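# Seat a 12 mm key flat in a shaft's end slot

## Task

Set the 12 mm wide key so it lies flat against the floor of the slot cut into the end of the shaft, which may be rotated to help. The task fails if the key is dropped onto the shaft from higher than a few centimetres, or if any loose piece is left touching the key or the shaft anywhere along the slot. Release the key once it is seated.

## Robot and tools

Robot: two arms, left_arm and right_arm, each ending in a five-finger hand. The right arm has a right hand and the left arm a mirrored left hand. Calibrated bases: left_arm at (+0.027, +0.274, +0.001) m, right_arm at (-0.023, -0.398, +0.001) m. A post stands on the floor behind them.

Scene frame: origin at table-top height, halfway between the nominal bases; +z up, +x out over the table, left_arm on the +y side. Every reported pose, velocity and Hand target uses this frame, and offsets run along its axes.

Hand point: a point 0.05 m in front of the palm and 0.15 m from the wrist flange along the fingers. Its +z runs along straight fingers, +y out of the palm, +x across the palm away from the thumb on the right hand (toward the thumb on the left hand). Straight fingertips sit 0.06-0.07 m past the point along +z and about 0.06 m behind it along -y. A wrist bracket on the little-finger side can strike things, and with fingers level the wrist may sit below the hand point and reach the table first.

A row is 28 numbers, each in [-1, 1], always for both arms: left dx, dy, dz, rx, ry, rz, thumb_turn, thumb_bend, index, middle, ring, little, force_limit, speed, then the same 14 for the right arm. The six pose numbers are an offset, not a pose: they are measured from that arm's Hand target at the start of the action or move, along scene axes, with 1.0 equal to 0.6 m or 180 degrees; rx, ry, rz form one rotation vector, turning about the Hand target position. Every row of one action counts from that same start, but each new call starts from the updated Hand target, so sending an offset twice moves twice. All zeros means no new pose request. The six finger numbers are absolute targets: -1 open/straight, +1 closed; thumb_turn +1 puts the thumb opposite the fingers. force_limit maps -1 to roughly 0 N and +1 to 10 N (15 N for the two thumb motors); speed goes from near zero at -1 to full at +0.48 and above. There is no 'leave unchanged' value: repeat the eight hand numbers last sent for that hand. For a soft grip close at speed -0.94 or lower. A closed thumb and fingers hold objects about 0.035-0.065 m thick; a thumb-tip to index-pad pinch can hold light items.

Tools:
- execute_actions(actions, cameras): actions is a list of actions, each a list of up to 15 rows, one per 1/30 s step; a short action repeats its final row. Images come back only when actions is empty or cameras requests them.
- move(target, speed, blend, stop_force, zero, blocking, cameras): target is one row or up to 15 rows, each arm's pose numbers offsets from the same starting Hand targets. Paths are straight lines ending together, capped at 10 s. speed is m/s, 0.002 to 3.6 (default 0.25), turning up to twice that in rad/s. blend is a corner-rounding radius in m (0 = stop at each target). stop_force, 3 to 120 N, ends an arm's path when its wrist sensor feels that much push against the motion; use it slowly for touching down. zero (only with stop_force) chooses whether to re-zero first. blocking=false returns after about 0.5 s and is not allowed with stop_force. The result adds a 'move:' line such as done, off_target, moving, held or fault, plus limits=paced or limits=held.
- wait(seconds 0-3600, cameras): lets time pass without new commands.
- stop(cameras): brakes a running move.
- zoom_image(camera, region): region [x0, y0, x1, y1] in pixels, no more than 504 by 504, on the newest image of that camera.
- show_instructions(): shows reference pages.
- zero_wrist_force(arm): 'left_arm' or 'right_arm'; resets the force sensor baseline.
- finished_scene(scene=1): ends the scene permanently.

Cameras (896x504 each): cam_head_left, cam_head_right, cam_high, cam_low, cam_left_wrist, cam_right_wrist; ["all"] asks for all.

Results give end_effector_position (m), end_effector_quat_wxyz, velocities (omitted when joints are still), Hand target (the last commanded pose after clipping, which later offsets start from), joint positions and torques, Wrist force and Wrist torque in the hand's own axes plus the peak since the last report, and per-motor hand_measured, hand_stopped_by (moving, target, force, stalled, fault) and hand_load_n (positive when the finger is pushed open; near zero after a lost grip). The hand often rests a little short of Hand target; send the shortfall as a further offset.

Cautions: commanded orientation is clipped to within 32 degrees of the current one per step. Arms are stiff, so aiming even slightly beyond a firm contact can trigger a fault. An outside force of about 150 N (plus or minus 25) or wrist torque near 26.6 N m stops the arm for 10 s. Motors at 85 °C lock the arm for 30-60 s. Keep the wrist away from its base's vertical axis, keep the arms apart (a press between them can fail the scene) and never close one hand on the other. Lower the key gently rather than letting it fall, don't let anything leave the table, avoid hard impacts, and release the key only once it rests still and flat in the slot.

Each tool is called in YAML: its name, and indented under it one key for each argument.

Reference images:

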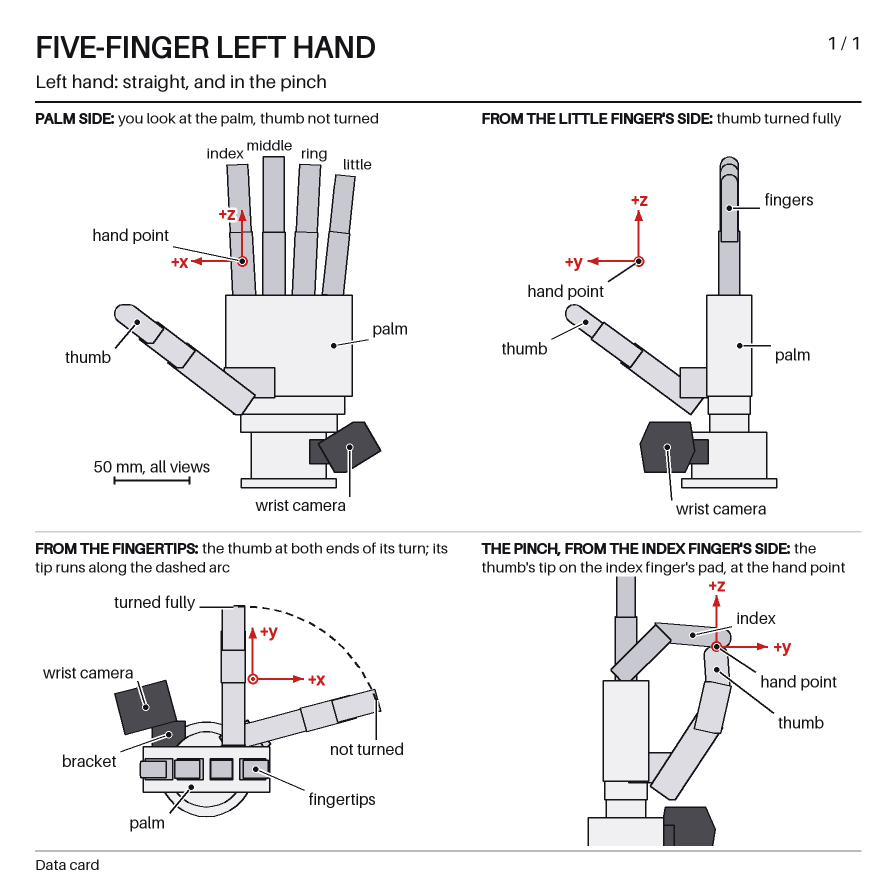

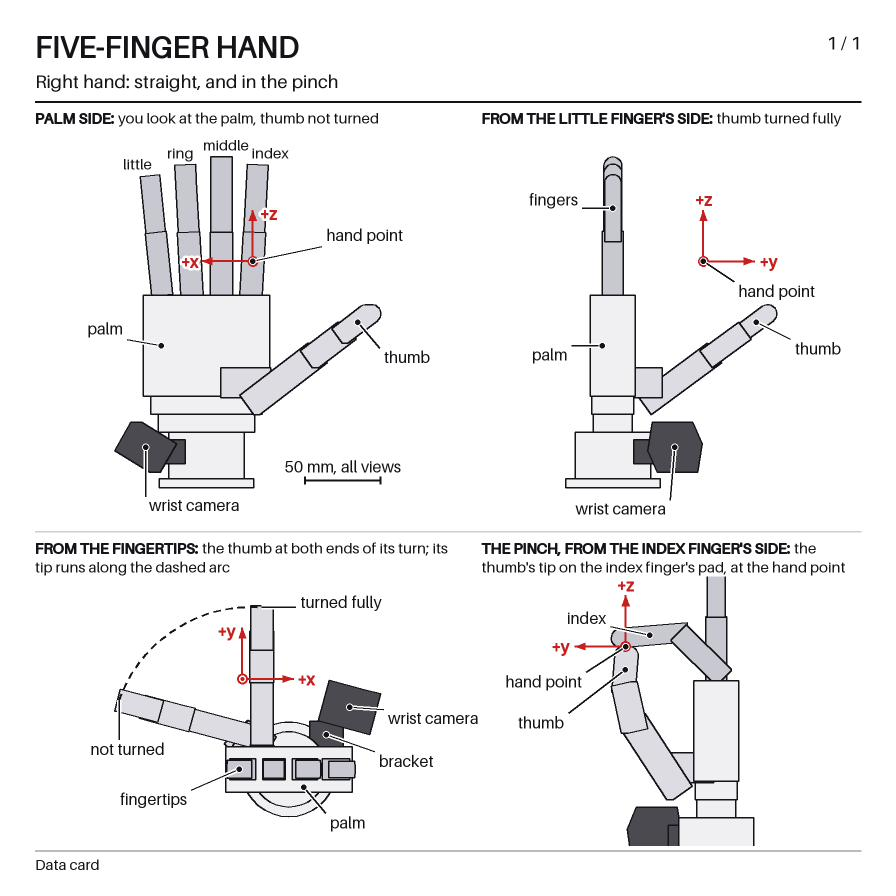

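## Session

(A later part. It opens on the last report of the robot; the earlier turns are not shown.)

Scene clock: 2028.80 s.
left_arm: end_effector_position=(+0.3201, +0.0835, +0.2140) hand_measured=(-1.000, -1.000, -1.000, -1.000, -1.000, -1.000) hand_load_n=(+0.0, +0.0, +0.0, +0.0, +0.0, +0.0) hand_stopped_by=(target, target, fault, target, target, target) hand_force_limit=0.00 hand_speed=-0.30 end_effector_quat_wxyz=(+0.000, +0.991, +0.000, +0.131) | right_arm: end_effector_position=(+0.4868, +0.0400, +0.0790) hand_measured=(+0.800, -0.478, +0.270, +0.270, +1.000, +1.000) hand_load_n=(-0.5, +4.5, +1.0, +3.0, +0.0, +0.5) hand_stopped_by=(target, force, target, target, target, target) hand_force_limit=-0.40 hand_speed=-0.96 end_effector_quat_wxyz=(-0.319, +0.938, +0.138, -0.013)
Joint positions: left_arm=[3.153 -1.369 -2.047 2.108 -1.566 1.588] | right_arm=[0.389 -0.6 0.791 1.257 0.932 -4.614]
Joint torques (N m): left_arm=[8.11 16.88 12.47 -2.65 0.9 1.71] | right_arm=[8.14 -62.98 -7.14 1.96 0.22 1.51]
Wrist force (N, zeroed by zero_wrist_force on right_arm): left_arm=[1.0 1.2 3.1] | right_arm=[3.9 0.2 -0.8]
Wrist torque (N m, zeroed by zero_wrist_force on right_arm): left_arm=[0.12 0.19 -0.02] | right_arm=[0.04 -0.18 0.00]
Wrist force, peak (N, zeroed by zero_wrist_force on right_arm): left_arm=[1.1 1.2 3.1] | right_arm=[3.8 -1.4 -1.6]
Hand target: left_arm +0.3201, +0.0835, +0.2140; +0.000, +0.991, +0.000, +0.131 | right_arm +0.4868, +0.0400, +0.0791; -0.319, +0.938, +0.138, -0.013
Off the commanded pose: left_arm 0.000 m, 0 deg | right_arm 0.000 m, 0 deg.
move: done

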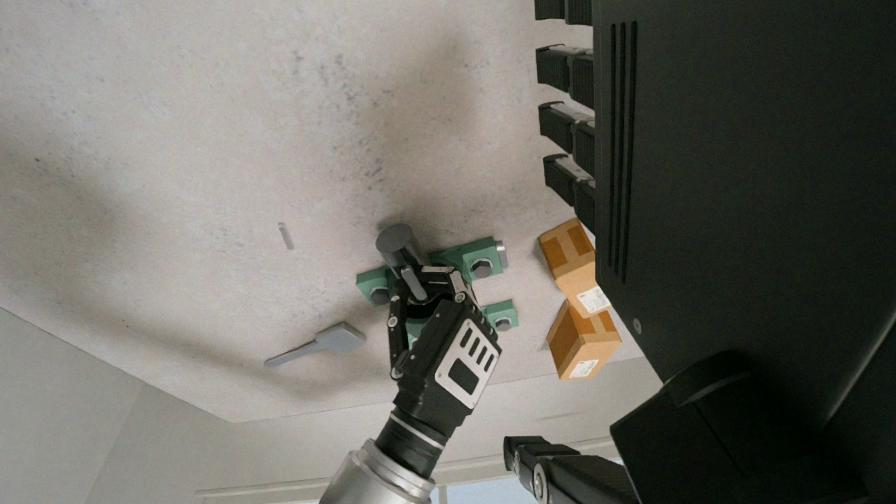

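move:
  target: [0,0,0,0,0,0,-1,-1,1,-1,-1,-1,0,-0.3, 0.0007,0,0,0,0,0,0.8,-0.15,0.27,0.27,1,1,-0.4,-0.96]
  speed: 0.003
  cameras: []

move:
  target: [0,0,0,0,0,0,-1,-1,1,-1,-1,-1,0,-0.3, 0,0,-0.0067,0,0,0,0.8,-0.15,0.27,0.27,1,1,-0.4,-0.96]
  speed: 0.003
  stop_force: 4
  cameras: ["cam_right_wrist","cam_left_wrist"]

zoom_image:
  camera: "cam_left_wrist"
  region: [385, 240, 445, 310]

zoom_image:
  camera: "cam_right_wrist"
  region: [490, 150, 590, 250]

Scene clock: 2034.43 s.
left_arm: end_effector_position=(+0.3201, +0.0835, +0.2140) hand_measured=(-1.000, -1.000, -1.000, -1.000, -1.000, -1.000) hand_load_n=(+0.0, +0.0, +0.0, +0.0, +0.0, +0.0) hand_stopped_by=(target, target, fault, target, target, target) hand_force_limit=0.00 hand_speed=-0.30 end_effector_quat_wxyz=(+0.000, +0.991, +0.000, +0.131) | right_arm: end_effector_position=(+0.4871, +0.0400, +0.0791) hand_measured=(+0.800, -0.478, +0.270, +0.270, +1.000, +1.000) hand_load_n=(+0.0, +4.5, +0.5, +3.5, +0.0, +0.0) hand_stopped_by=(target, force, target, target, target, target) hand_force_limit=-0.40 hand_speed=-0.96 end_effector_quat_wxyz=(-0.319, +0.938, +0.138, -0.013)
Joint positions: left_arm=[3.153 -1.369 -2.047 2.108 -1.566 1.588] | right_arm=[0.389 -0.599 0.789 1.258 0.932 -4.614]
Joint torques (N m): left_arm=[9.42 16.88 13.03 -2.54 0.53 1.57] | right_arm=[-5.24 -45.23 -28.18 3.85 -1.58 -1.38]
Wrist force (N, zeroed by zero_wrist_force on right_arm): left_arm=[1.3 1.5 2.6] | right_arm=[-0.7 -0.6 -0.4]
Wrist torque (N m, zeroed by zero_wrist_force on right_arm): left_arm=[0.19 0.13 0.00] | right_arm=[-0.06 0.08 -0.01]
Wrist force, peak (N, zeroed by zero_wrist_force on right_arm): left_arm=[1.0 1.2 3.3] | right_arm=[4.2 0.1 -0.7]
Hand target: left_arm +0.3201, +0.0835, +0.2140; +0.000, +0.991, +0.000, +0.131 | right_arm +0.4872, +0.0400, +0.0791; -0.319, +0.938, +0.138, -0.013
Off the commanded pose: left_arm 0.000 m, 0 deg | right_arm 0.000 m, 0 deg.
move: done

Scene clock: 2035.87 s.
left_arm: end_effector_position=(+0.3201, +0.0835, +0.2140) hand_measured=(-1.000, -1.000, -1.000, -1.000, -1.000, -1.000) hand_load_n=(+0.0, +0.0, +0.0, +0.0, +0.0, +0.0) hand_stopped_by=(target, target, fault, target, target, target) hand_force_limit=0.00 hand_speed=-0.30 end_effector_quat_wxyz=(+0.000, +0.991, +0.000, +0.131) | right_arm: end_effector_position=(+0.4873, +0.0400, +0.0787) hand_measured=(+0.800, -0.478, +0.270, +0.270, +1.000, +1.000) hand_load_n=(+0.0, +4.5, +1.0, +2.5, +0.0, +0.0) hand_stopped_by=(target, force, target, target, target, target) hand_force_limit=-0.40 hand_speed=-0.96 end_effector_quat_wxyz=(-0.319, +0.938, +0.138, -0.013)
Joint positions: left_arm=[3.153 -1.369 -2.047 2.108 -1.566 1.588] | right_arm=[0.389 -0.599 0.789 1.258 0.932 -4.614]
Joint torques (N m): left_arm=[9.14 17.18 13.58 -2.77 0.9 1.7] | right_arm=[-3.39 -63.05 -27.06 3.73 -1.31 -1.07]
Wrist force (N, zeroed by zero_wrist_force on right_arm): left_arm=[0.9 1.1 3.0] | right_arm=[0.4 -3.1 -2.5]
Wrist torque (N m, zeroed by zero_wrist_force on right_arm): left_arm=[0.12 0.20 -0.02] | right_arm=[-0.17 0.02 -0.04]
Wrist force, peak (N, zeroed by zero_wrist_force on right_arm): left_arm=[1.0 1.1 3.3] | right_arm=[0.6 -4.1 -3.7]
Hand target: left_arm +0.3201, +0.0835, +0.2140; +0.000, +0.991, +0.000, +0.131 | right_arm +0.4873, +0.0400, +0.0787; -0.319, +0.938, +0.138, -0.013 (not the last commanded pose)
Off the commanded pose: left_arm 0.000 m, 0 deg | right_arm 0.004 m, 0 deg.
move: contact (right_arm)
Images, in order (width x height): cam_left_wrist 896x504, cam_right_wrist 896x504.

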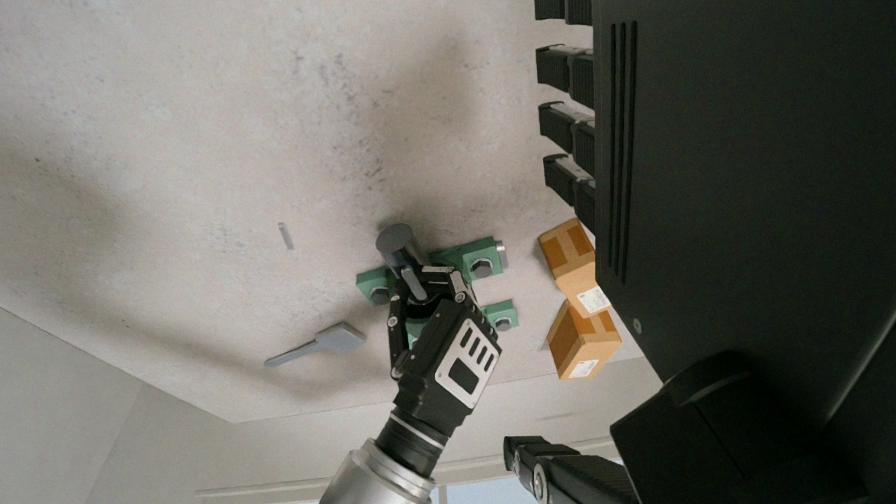

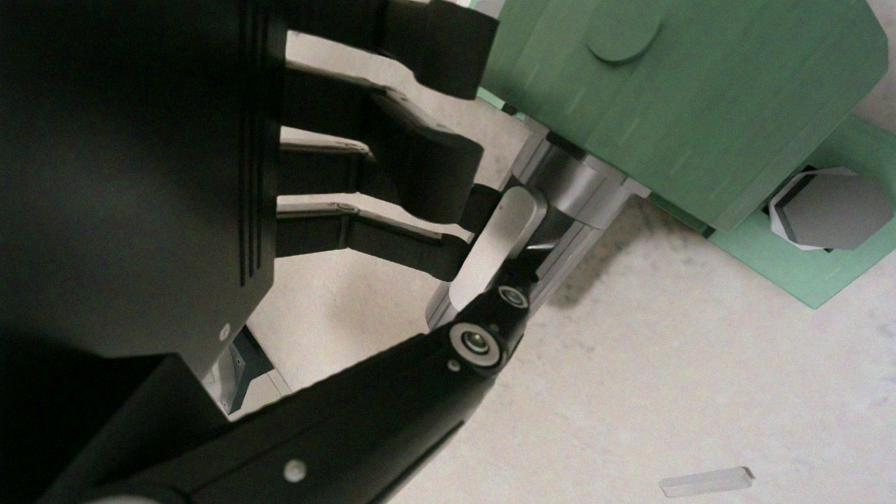

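Scaled by 7.200 from the camera's image (finer frame: 1280x720).

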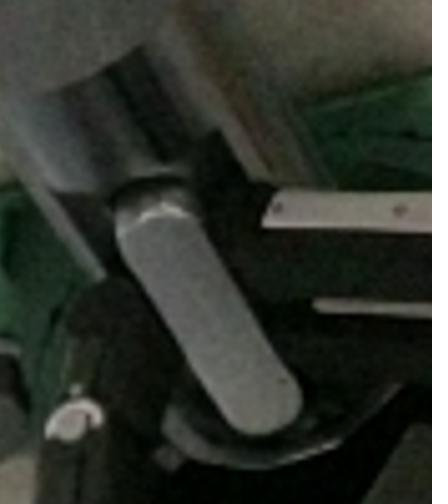

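Scaled by 5.040 from the camera's image (finer frame: 1280x720).

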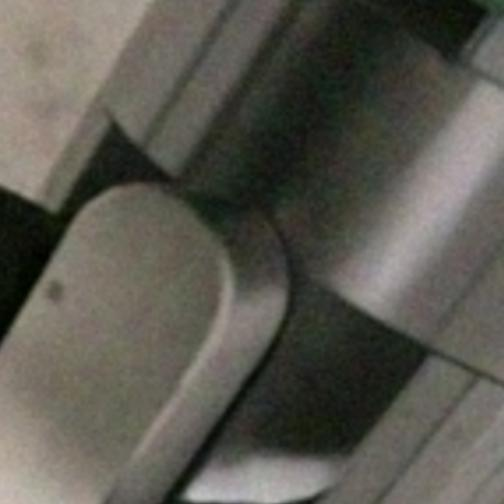

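move:
  target:
    - [0,0,0,0,0,0,-1,-1,1,-1,-1,-1,0,-0.3, 0,0,0.0025,0,0,0,0.8,-0.15,0.27,0.27,1,1,-0.4,-0.96]
    - [0,0,0,0,0,0,-1,-1,1,-1,-1,-1,0,-0.3, -0.0005,-0.0005,0.0025,0,0,0.0083,0.8,-0.15,0.27,0.27,1,1,-0.4,-0.96]
  speed: [0.01,0.01]
  cameras: ["cam_left_wrist","cam_right_wrist"]

zoom_image:
  camera: "cam_left_wrist"
  region: [370, 215, 450, 315]

zoom_image:
  camera: "cam_right_wrist"
  region: [430, 160, 590, 350]

move:
  target: [0,0,0,0,0,0,-1,-1,1,-1,-1,-1,0,-0.3, 0,0,-0.0083,0,0,0,0.8,-0.15,0.27,0.27,1,1,-0.4,-0.96]
  speed: 0.003
  stop_force: 4
  cameras: []

Scene clock: 2054.70 s.
left_arm: end_effector_position=(+0.3201, +0.0835, +0.2140) hand_measured=(-1.000, -1.000, -1.000, -1.000, -1.000, -1.000) hand_load_n=(+0.0, +0.0, +0.0, +0.0, +0.0, +0.0) hand_stopped_by=(target, target, fault, target, target, target) hand_force_limit=0.00 hand_speed=-0.30 end_effector_quat_wxyz=(+0.000, +0.991, +0.000, +0.131) | right_arm: end_effector_position=(+0.4870, +0.0398, +0.0802) hand_measured=(+0.800, -0.478, +0.270, +0.270, +1.000, +1.000) hand_load_n=(+0.5, +4.5, +1.5, +2.5, +0.0, +0.0) hand_stopped_by=(target, force, target, target, target, target) hand_force_limit=-0.40 hand_speed=-0.96 end_effector_quat_wxyz=(-0.318, +0.936, +0.150, -0.017)
Joint positions: left_arm=[3.153 -1.369 -2.047 2.108 -1.566 1.588] | right_arm=[0.389 -0.59 0.774 1.283 0.929 -4.646]
Joint torques (N m): left_arm=[9.17 17.19 13.93 -2.57 0.65 1.87] | right_arm=[6.26 -45.36 -26 3.5 -2.23 -2.18]
Wrist force (N, zeroed by zero_wrist_force on right_arm): left_arm=[1.0 1.4 3.1] | right_arm=[0.5 -1.6 0.0]
Wrist torque (N m, zeroed by zero_wrist_force on right_arm): left_arm=[0.14 0.18 -0.02] | right_arm=[-0.12 -0.02 0.21]
Wrist force, peak (N, zeroed by zero_wrist_force on right_arm): left_arm=[1.2 1.4 3.2] | right_arm=[0.1 -3.3 -2.6]
Hand target: left_arm +0.3201, +0.0835, +0.2140; +0.000, +0.991, +0.000, +0.131 | right_arm +0.4870, +0.0397, +0.0802; -0.318, +0.936, +0.150, -0.017
Off the commanded pose: left_arm 0.000 m, 0 deg | right_arm 0.000 m, 0 deg.
move: done

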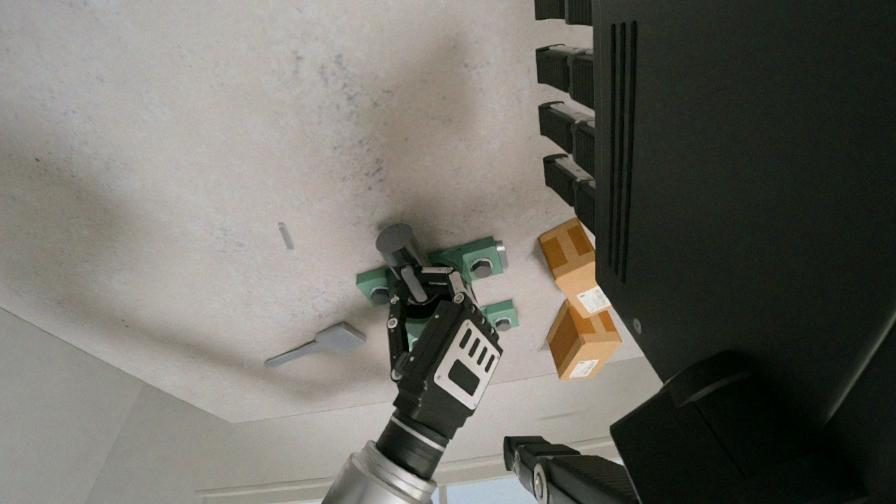

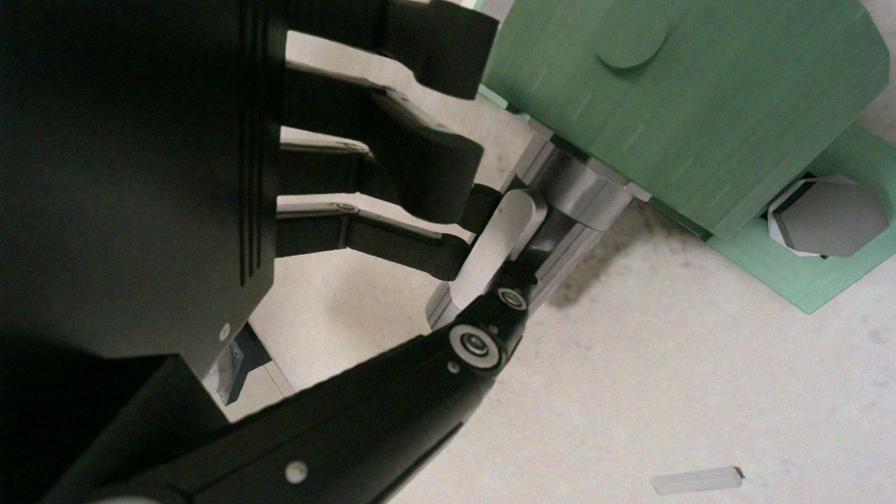

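Scaled by 5.040 from the camera's image (finer frame: 1280x720).

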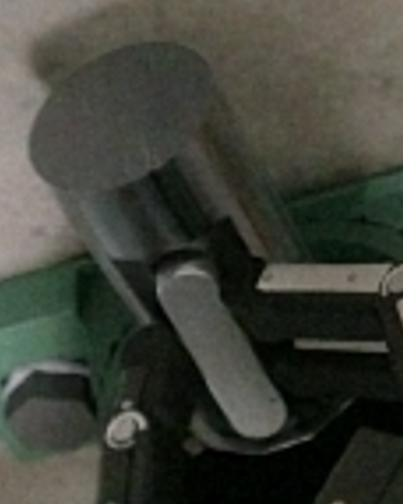

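Scaled by 2.653 from the camera's image (finer frame: 1280x720).

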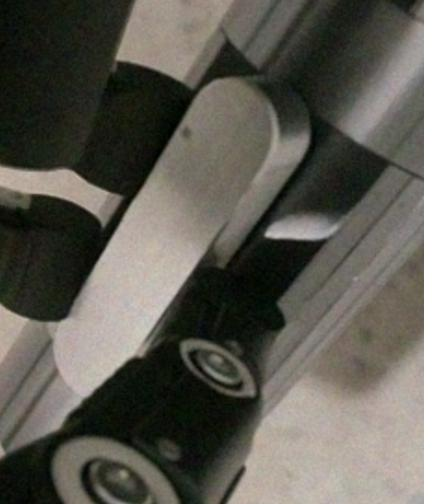

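Scene clock: 2055.97 s.
left_arm: end_effector_position=(+0.3201, +0.0835, +0.2140) hand_measured=(-1.000, -1.000, -1.000, -1.000, -1.000, -1.000) hand_load_n=(+0.0, +0.0, +0.0, +0.0, +0.0, +0.0) hand_stopped_by=(target, target, fault, target, target, target) hand_force_limit=0.00 hand_speed=-0.30 end_effector_quat_wxyz=(+0.000, +0.991, +0.000, +0.131) | right_arm: end_effector_position=(+0.4869, +0.0397, +0.0784) hand_measured=(+0.800, -0.478, +0.270, +0.270, +1.000, +1.000) hand_load_n=(-0.5, +5.0, +1.5, +1.5, +0.5, +0.0) hand_stopped_by=(target, force, target, target, target, target) hand_force_limit=-0.40 hand_speed=-0.96 end_effector_quat_wxyz=(-0.318, +0.936, +0.150, -0.017)
Joint positions: left_arm=[3.153 -1.369 -2.047 2.108 -1.566 1.588] | right_arm=[0.389 -0.589 0.777 1.28 0.929 -4.646]
Joint torques (N m): left_arm=[9.32 17.98 13.71 -2.59 0.79 1.66] | right_arm=[5.43 -53.38 -24.24 4.3 -1.16 -1.67]
Wrist force (N, zeroed by zero_wrist_force on right_arm): left_arm=[1.1 1.1 3.0] | right_arm=[2.1 -4.1 -3.2]
Wrist torque (N m, zeroed by zero_wrist_force on right_arm): left_arm=[0.11 0.16 0.00] | right_arm=[-0.22 0.02 0.15]
Wrist force, peak (N, zeroed by zero_wrist_force on right_arm): left_arm=[0.9 1.1 3.3] | right_arm=[2.1 -4.5 -3.7]
Hand target: left_arm +0.3201, +0.0835, +0.2140; +0.000, +0.991, +0.000, +0.131 | right_arm +0.4870, +0.0398, +0.0785; -0.318, +0.936, +0.150, -0.017 (not the last commanded pose)
Off the commanded pose: left_arm 0.000 m, 0 deg | right_arm 0.003 m, 0 deg.
move: contact (right_arm)

execute_actions:
  actions: []
  cameras: ["cam_right_wrist","cam_left_wrist"]

zoom_image:
  camera: "cam_right_wrist"
  region: [505, 165, 565, 225]

zoom_image:
  camera: "cam_left_wrist"
  region: [395, 245, 435, 305]

Scene clock: 2065.17 s.
left_arm: end_effector_position=(+0.3201, +0.0835, +0.2140) hand_measured=(-1.000, -1.000, -1.000, -1.000, -1.000, -1.000) hand_load_n=(+0.0, +0.0, +0.0, +0.0, +0.0, +0.0) hand_stopped_by=(target, target, fault, target, target, target) hand_force_limit=0.00 hand_speed=-0.30 end_effector_quat_wxyz=(+0.000, +0.991, +0.000, +0.131) | right_arm: end_effector_position=(+0.4870, +0.0398, +0.0785) hand_measured=(+0.800, -0.478, +0.270, +0.270, +1.000, +1.000) hand_load_n=(+0.0, +4.5, +2.0, +1.5, +0.0, +0.0) hand_stopped_by=(target, force, target, target, target, target) hand_force_limit=-0.40 hand_speed=-0.96 end_effector_quat_wxyz=(-0.318, +0.936, +0.150, -0.017)
Joint positions: left_arm=[3.153 -1.369 -2.047 2.108 -1.566 1.588] | right_arm=[0.389 -0.589 0.776 1.28 0.929 -4.646]
Joint velocities: within noise
Joint torques (N m): left_arm=[7.21 17.49 12.91 -2.58 0.72 1.75] | right_arm=[6.23 -62.61 -25.94 3.77 -1.41 -1.62]
Motor temperatures (°C): left_arm=[27 30 24 33 33 32] | right_arm=[24 28 27 33 30 32]
Wrist force (N, zeroed by zero_wrist_force on right_arm): left_arm=[1.1 1.1 3.0] | right_arm=[1.8 -3.3 -3.2]
Wrist torque (N m, zeroed by zero_wrist_force on right_arm): left_arm=[0.12 0.17 -0.01] | right_arm=[-0.15 0.03 0.17]
Wrist force, peak (N, zeroed by zero_wrist_force on right_arm): left_arm=[1.2 1.5 3.1] | right_arm=[2.5 -4.3 -3.5]
Hand target: left_arm +0.3201, +0.0835, +0.2140; +0.000, +0.991, +0.000, +0.131 | right_arm +0.4870, +0.0398, +0.0785; -0.318, +0.936, +0.150, -0.017 (not the last commanded pose)
Off the commanded pose: left_arm 0.000 m, 0 deg | right_arm 0.003 m, 0 deg.
Images, in order (width x height): cam_left_wrist 896x504, cam_right_wrist 896x504.

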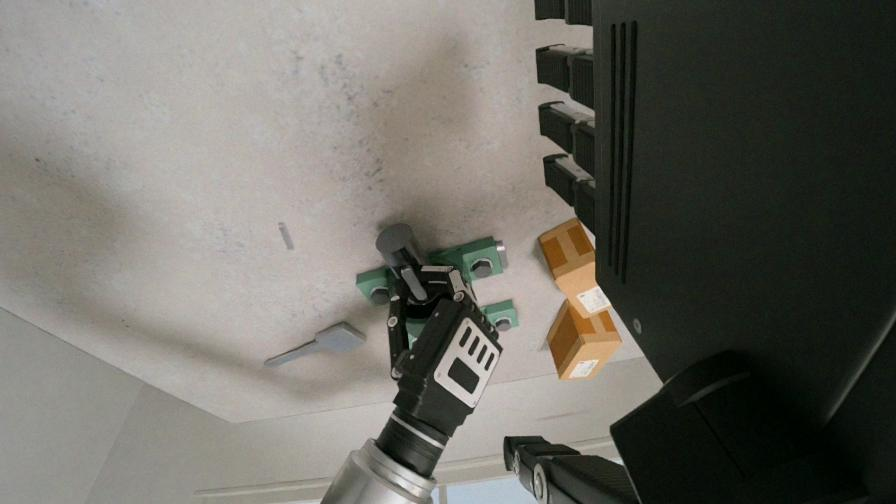

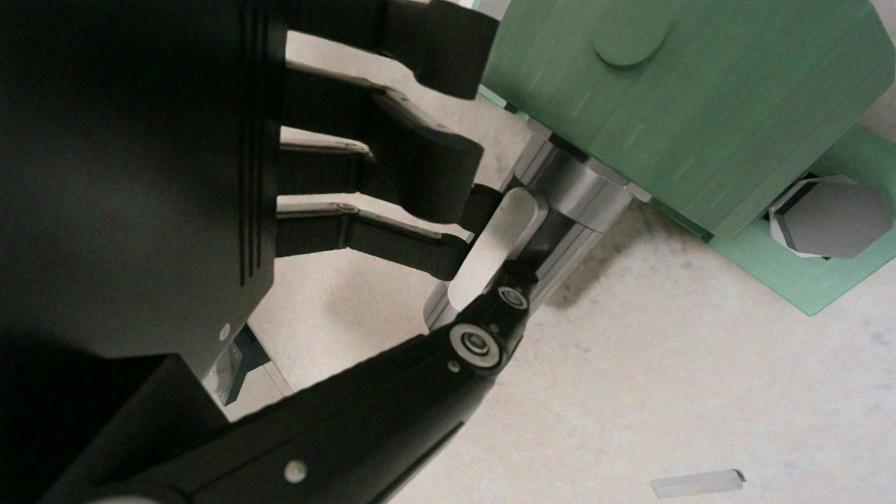

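Scaled by 8.400 from the camera's image (finer frame: 1280x720).

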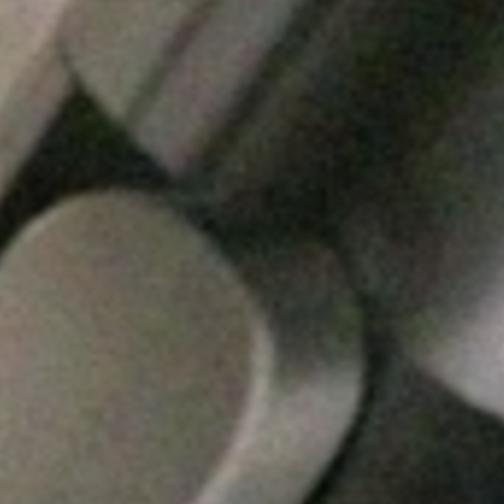

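Scaled by 8.400 from the camera's image (finer frame: 1280x720).

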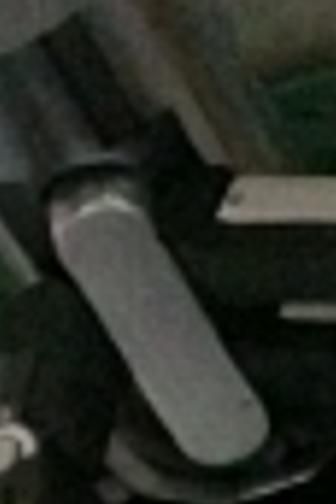

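execute_actions:
  actions: []
  cameras: ["cam_left_wrist","cam_right_wrist"]

zoom_image:
  camera: "cam_left_wrist"
  region: [370, 215, 450, 315]

zoom_image:
  camera: "cam_right_wrist"
  region: [430, 160, 590, 350]

Scene clock: 2081.07 s.
left_arm: end_effector_position=(+0.3201, +0.0835, +0.2140) hand_measured=(-1.000, -1.000, -1.000, -1.000, -1.000, -1.000) hand_load_n=(+0.0, +0.0, +0.0, +0.0, +0.0, +0.0) hand_stopped_by=(target, target, fault, target, target, target) hand_force_limit=0.00 hand_speed=-0.30 end_effector_quat_wxyz=(+0.000, +0.991, +0.000, +0.131) | right_arm: end_effector_position=(+0.4870, +0.0398, +0.0785) hand_measured=(+0.800, -0.478, +0.270, +0.270, +1.000, +1.000) hand_load_n=(+0.0, +5.0, +1.5, +1.5, +0.0, +0.0) hand_stopped_by=(target, force, target, target, target, target) hand_force_limit=-0.40 hand_speed=-0.96 end_effector_quat_wxyz=(-0.318, +0.936, +0.150, -0.017)
Joint positions: left_arm=[3.153 -1.369 -2.047 2.108 -1.566 1.588] | right_arm=[0.389 -0.589 0.776 1.28 0.929 -4.646]
Joint velocities: within noise
Joint torques (N m): left_arm=[8.26 17.4 13.62 -2.52 0.81 1.74] | right_arm=[7.37 -61.44 -25.02 3.59 -1.48 -1.86]
Motor temperatures (°C): left_arm=[27 30 24 33 33 32] | right_arm=[24 28 27 33 30 32]
Wrist force (N, zeroed by zero_wrist_force on right_arm): left_arm=[1.1 1.3 2.8] | right_arm=[1.9 -3.5 -3.1]
Wrist torque (N m, zeroed by zero_wrist_force on right_arm): left_arm=[0.15 0.16 -0.01] | right_arm=[-0.17 0.01 0.17]
Wrist force, peak (N, zeroed by zero_wrist_force on right_arm): left_arm=[0.9 1.5 3.2] | right_arm=[2.1 -3.6 -3.1]
Hand target: left_arm +0.3201, +0.0835, +0.2140; +0.000, +0.991, +0.000, +0.131 | right_arm +0.4870, +0.0398, +0.0785; -0.318, +0.936, +0.150, -0.017 (not the last commanded pose)
Off the commanded pose: left_arm 0.000 m, 0 deg | right_arm 0.003 m, 0 deg.
Images, in order (width x height): cam_left_wrist 896x504, cam_right_wrist 896x504.

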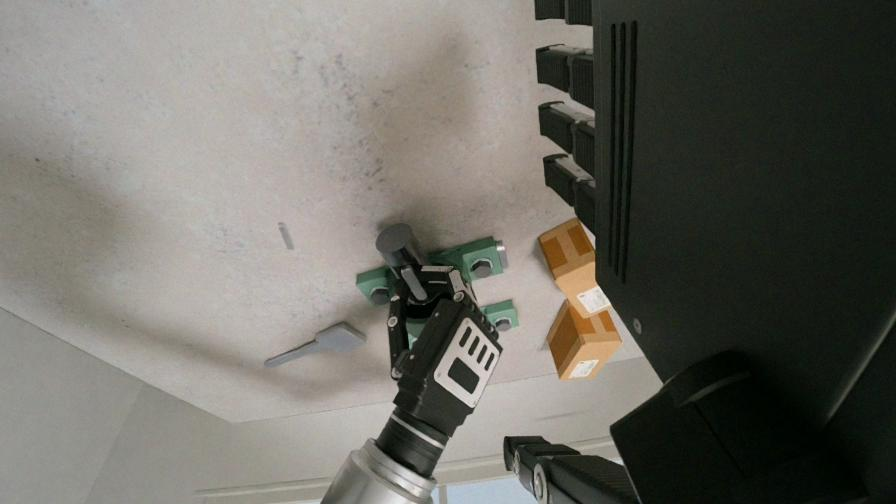

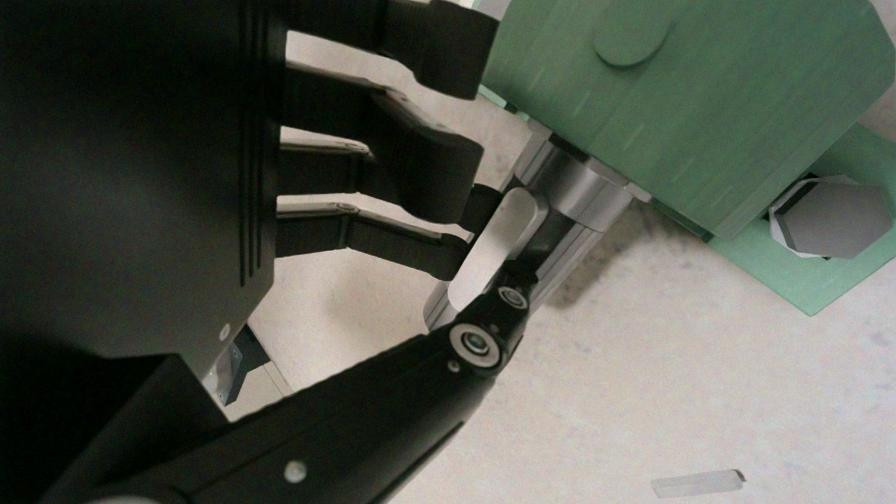

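Scaled by 5.040 from the camera's image (finer frame: 1280x720).

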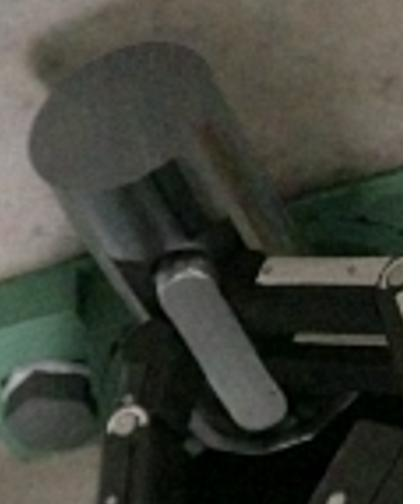

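Scaled by 2.653 from the camera's image (finer frame: 1280x720).

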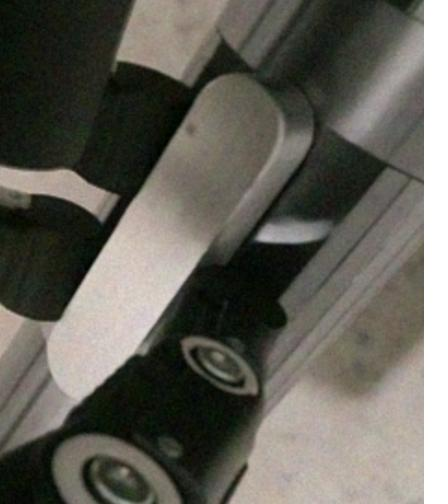

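zoom_image:
  camera: "cam_right_wrist"
  region: [490, 165, 590, 275]

zoom_image:
  camera: "cam_left_wrist"
  region: [385, 240, 445, 310]

Scaled by 4.582 from the camera's image (finer frame: 1280x720).

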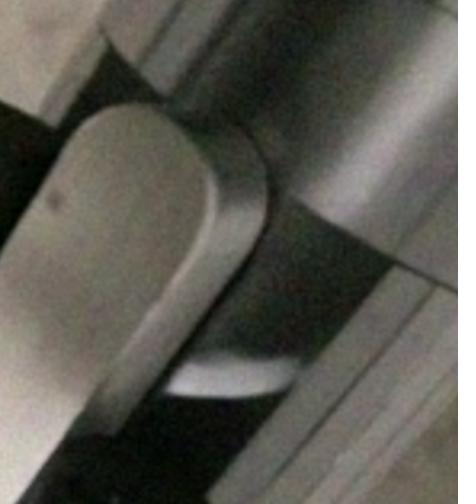

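Scaled by 7.200 from the camera's image (finer frame: 1280x720).

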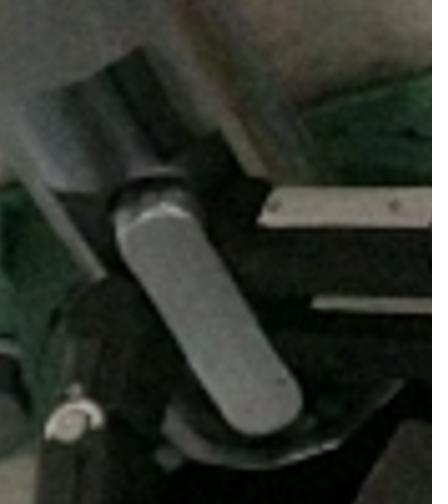

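move:
  target: [0,0,0,0,0,0,-1,-1,1,-1,-1,-1,0,-0.3, 0.00083,0.0005,0.00133,0,0.00833,-0.00833,0.8,-0.15,0.27,0.27,1,1,-0.4,-0.96]
  speed: 0.005

move:
  target: [0,0,0,0,0,0,-1,-1,1,-1,-1,-1,0,-0.3, 0,0,-0.005,0,0,0,0.8,-0.15,0.27,0.27,1,1,-0.4,-0.96]
  speed: 0.003
  stop_force: 4

zoom_image:
  camera: "cam_right_wrist"
  region: [490, 165, 590, 275]

Scene clock: 2099.67 s.
left_arm: end_effector_position=(+0.3201, +0.0835, +0.2140) hand_measured=(-1.000, -1.000, -1.000, -1.000, -1.000, -1.000) hand_load_n=(+0.0, +0.0, +0.0, +0.0, +0.0, +0.0) hand_stopped_by=(target, target, fault, target, target, target) hand_force_limit=0.00 hand_speed=-0.30 end_effector_quat_wxyz=(+0.000, +0.991, +0.000, +0.131) | right_arm: end_effector_position=(+0.4874, +0.0401, +0.0793) hand_measured=(+0.800, -0.478, +0.270, +0.270, +1.000, +1.000) hand_load_n=(+0.0, +4.5, +1.0, +2.5, +0.0, +0.0) hand_stopped_by=(target, force, target, target, target, target) hand_force_limit=-0.40 hand_speed=-0.96 end_effector_quat_wxyz=(-0.321, +0.937, +0.134, -0.025)
Joint positions: left_arm=[3.153 -1.369 -2.047 2.108 -1.566 1.588] | right_arm=[0.385 -0.578 0.757 1.295 0.922 -4.617]
Joint torques (N m): left_arm=[7.86 17.7 13.13 -2.4 0.5 1.83] | right_arm=[-6.59 -47.22 -29.51 4.12 -2.43 1.13]
Wrist force (N, zeroed by zero_wrist_force on right_arm): left_arm=[1.1 1.2 3.0] | right_arm=[-0.3 -0.3 0.8]
Wrist torque (N m, zeroed by zero_wrist_force on right_arm): left_arm=[0.13 0.16 -0.01] | right_arm=[-0.03 0.05 -0.02]
Wrist force, peak (N, zeroed by zero_wrist_force on right_arm): left_arm=[1.2 1.5 3.1] | right_arm=[1.9 -3.6 -3.2]
Hand target: left_arm +0.3201, +0.0835, +0.2140; +0.000, +0.991, +0.000, +0.131 | right_arm +0.4875, +0.0401, +0.0793; -0.321, +0.937, +0.134, -0.025
Off the commanded pose: left_arm 0.000 m, 0 deg | right_arm 0.000 m, 0 deg.
move: done

Scene clock: 2101.00 s.
left_arm: end_effector_position=(+0.3201, +0.0835, +0.2140) hand_measured=(-1.000, -1.000, -1.000, -1.000, -1.000, -1.000) hand_load_n=(+0.0, +0.0, +0.0, +0.0, +0.0, +0.0) hand_stopped_by=(target, target, fault, target, target, target) hand_force_limit=0.00 hand_speed=-0.30 end_effector_quat_wxyz=(+0.000, +0.991, +0.000, +0.131) | right_arm: end_effector_position=(+0.4875, +0.0401, +0.0789) hand_measured=(+0.800, -0.478, +0.270, +0.270, +1.000, +1.000) hand_load_n=(+0.0, +4.5, +0.5, +2.0, +0.0, +0.0) hand_stopped_by=(target, force, target, target, target, target) hand_force_limit=-0.40 hand_speed=-0.96 end_effector_quat_wxyz=(-0.321, +0.937, +0.134, -0.025)
Joint positions: left_arm=[3.153 -1.369 -2.047 2.108 -1.566 1.588] | right_arm=[0.385 -0.577 0.758 1.294 0.922 -4.617]
Joint torques (N m): left_arm=[7.84 17.3 12.84 -2.31 0.65 1.68] | right_arm=[-3.87 -58.42 -25.41 3.4 -1.56 1.06]
Wrist force (N, zeroed by zero_wrist_force on right_arm): left_arm=[1.0 1.2 3.1] | right_arm=[0.1 -2.5 -3.0]
Wrist torque (N m, zeroed by zero_wrist_force on right_arm): left_arm=[0.12 0.18 -0.02] | right_arm=[-0.12 0.09 -0.05]
Wrist force, peak (N, zeroed by zero_wrist_force on right_arm): left_arm=[1.3 1.4 3.1] | right_arm=[0.3 -4.1 -4.2]
Hand target: left_arm +0.3201, +0.0835, +0.2140; +0.000, +0.991, +0.000, +0.131 | right_arm +0.4875, +0.0401, +0.0790; -0.321, +0.937, +0.134, -0.025 (not the last commanded pose)
Off the commanded pose: left_arm 0.000 m, 0 deg | right_arm 0.003 m, 0 deg.
move: contact (right_arm)

Scaled by 4.582 from the camera's image (finer frame: 1280x720).
This view is cut from an older image: the scene may have changed since it was taken.

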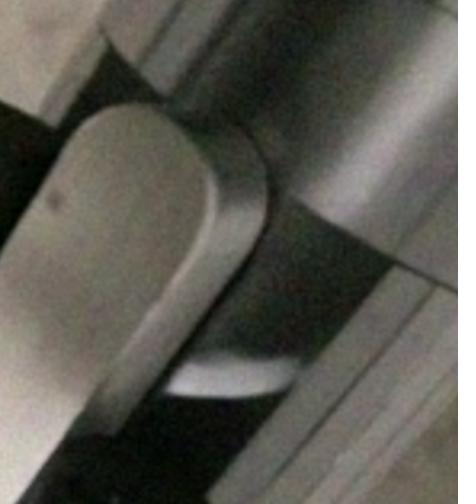

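wait:
  seconds: 0.2
  cameras: ["cam_left_wrist","cam_right_wrist","cam_head_left","cam_head_right","cam_high","cam_low"]

zoom_image:
  camera: "cam_right_wrist"
  region: [430, 160, 590, 350]

zoom_image:
  camera: "cam_left_wrist"
  region: [385, 240, 445, 310]

Scene clock: 2105.77 s.
left_arm: end_effector_position=(+0.3201, +0.0835, +0.2140) hand_measured=(-1.000, -1.000, -1.000, -1.000, -1.000, -1.000) hand_load_n=(+0.0, +0.0, +0.0, +0.0, +0.0, +0.0) hand_stopped_by=(target, target, fault, target, target, target) hand_force_limit=0.00 hand_speed=-0.30 end_effector_quat_wxyz=(+0.000, +0.991, +0.000, +0.131) | right_arm: end_effector_position=(+0.4875, +0.0401, +0.0790) hand_measured=(+0.800, -0.478, +0.270, +0.270, +1.000, +1.000) hand_load_n=(+0.0, +4.5, +0.5, +2.0, -0.5, +0.0) hand_stopped_by=(target, force, target, target, target, target) hand_force_limit=-0.40 hand_speed=-0.96 end_effector_quat_wxyz=(-0.321, +0.937, +0.134, -0.025)
Joint positions: left_arm=[3.153 -1.369 -2.047 2.108 -1.566 1.588] | right_arm=[0.385 -0.578 0.758 1.294 0.922 -4.617]
Joint torques (N m): left_arm=[7.62 17.62 14.12 -2.49 0.67 1.7] | right_arm=[-2.08 -64.15 -26.51 3.64 -0.21 0.81]
Wrist force (N, zeroed by zero_wrist_force on right_arm): left_arm=[1.0 1.4 2.9] | right_arm=[0.1 -2.7 -3.1]
Wrist torque (N m, zeroed by zero_wrist_force on right_arm): left_arm=[0.16 0.17 -0.02] | right_arm=[-0.13 0.09 -0.06]
Wrist force, peak (N, zeroed by zero_wrist_force on right_arm): left_arm=[1.4 1.3 3.2] | right_arm=[0.1 -2.9 -3.1]
Hand target: left_arm +0.3201, +0.0835, +0.2140; +0.000, +0.991, +0.000, +0.131 | right_arm +0.4875, +0.0401, +0.0790; -0.321, +0.937, +0.134, -0.025 (not the last commanded pose)
Off the commanded pose: left_arm 0.000 m, 0 deg | right_arm 0.003 m, 0 deg.
wait: 0.20 s; at rest from the start

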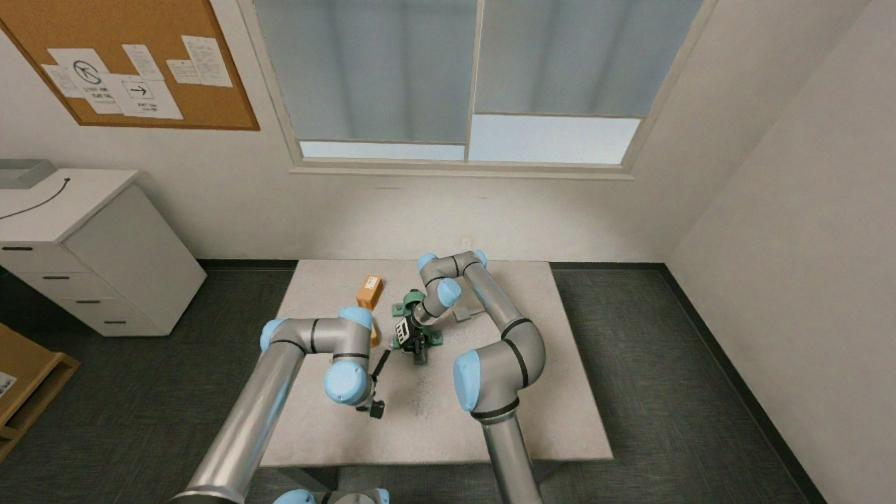

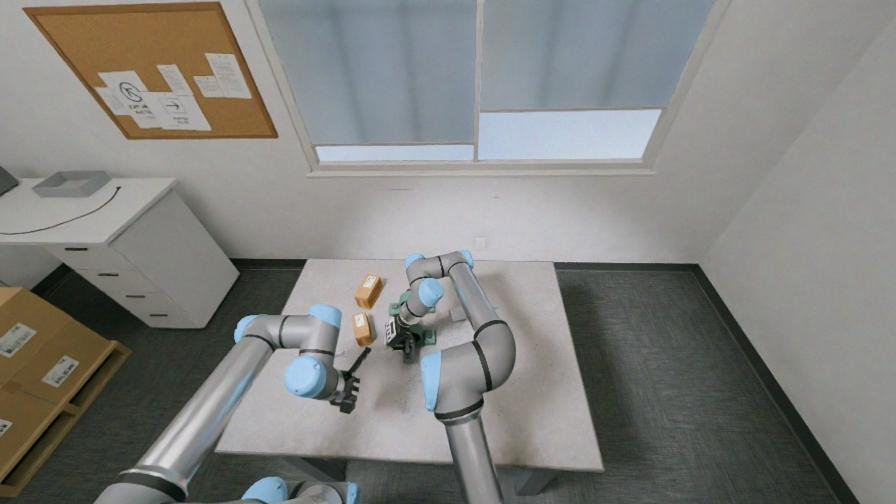

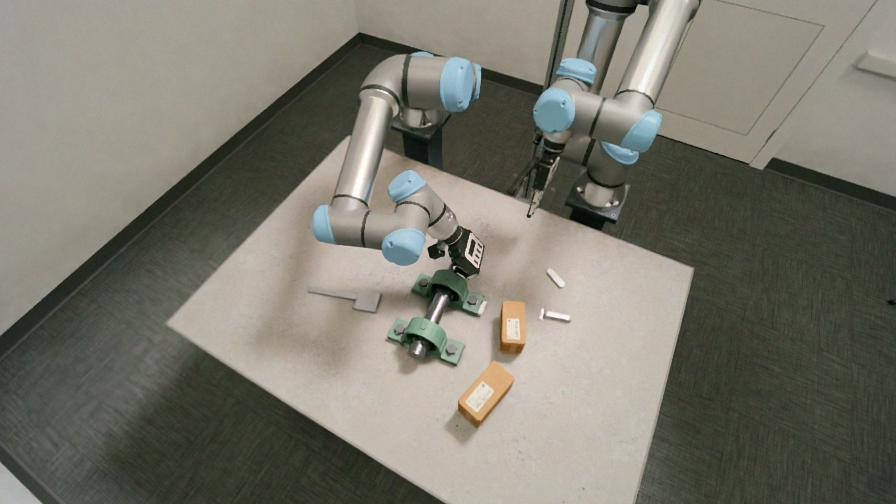

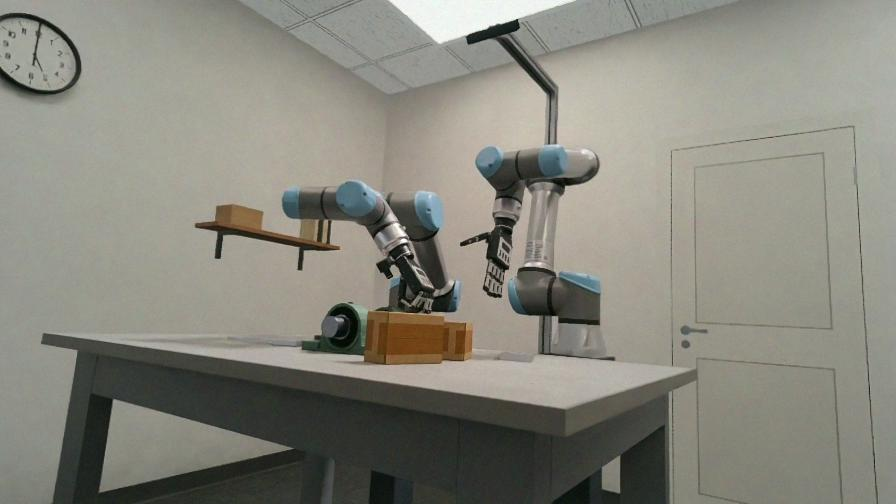

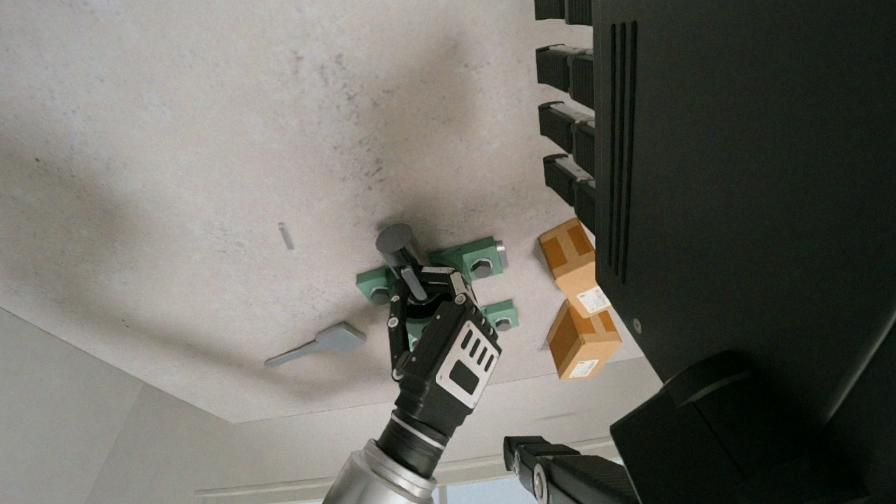

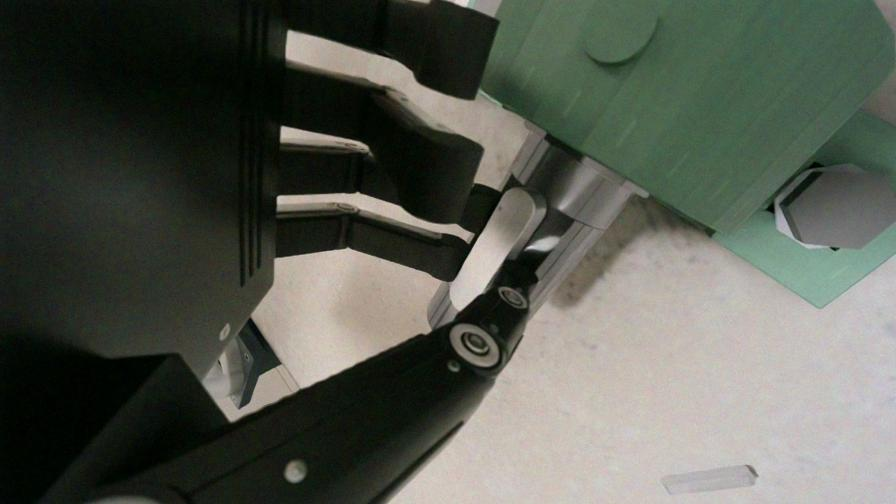

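Scaled by 2.653 from the camera's image (finer frame: 1280x720).

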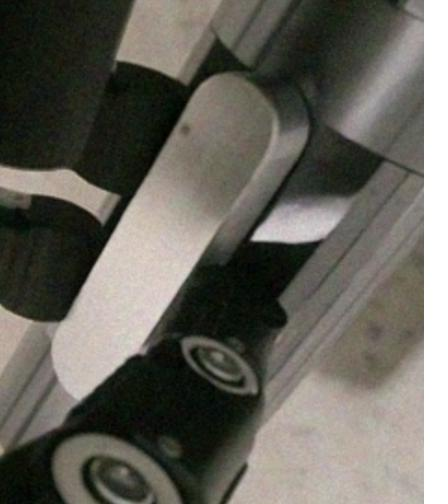

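Scaled by 7.200 from the camera's image (finer frame: 1280x720).

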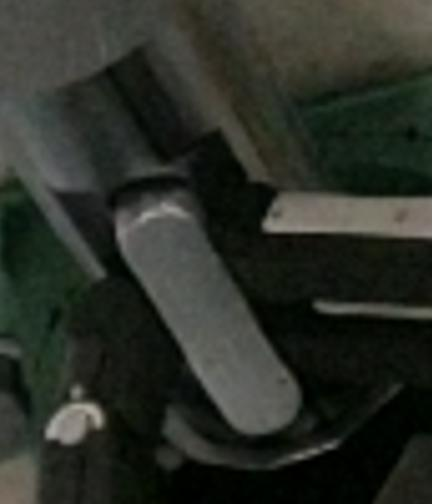

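zoom_image:
  camera: "cam_right_wrist"
  region: [505, 180, 565, 260]

zoom_image:
  camera: "cam_right_wrist"
  region: [420, 260, 500, 340]

Scaled by 6.300 from the camera's image (finer frame: 1280x720).

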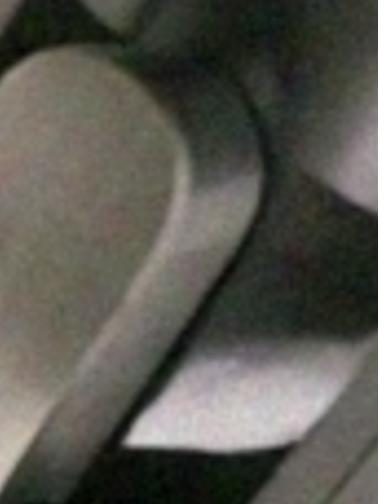

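Scaled by 6.300 from the camera's image (finer frame: 1280x720).

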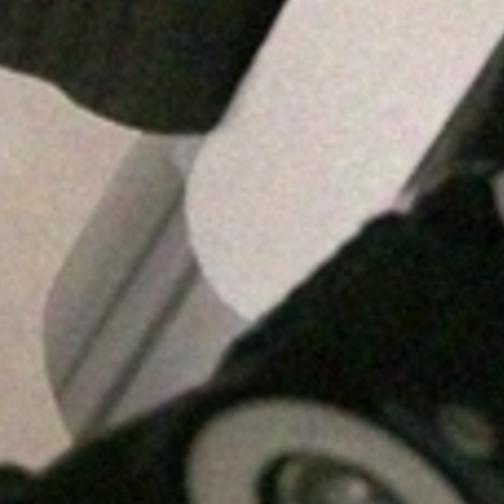

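zoom_image:
  camera: "cam_left_wrist"
  region: [370, 220, 430, 280]

Scaled by 8.400 from the camera's image (finer frame: 1280x720).

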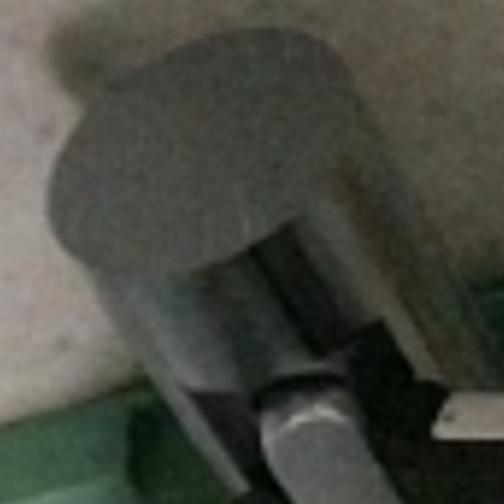

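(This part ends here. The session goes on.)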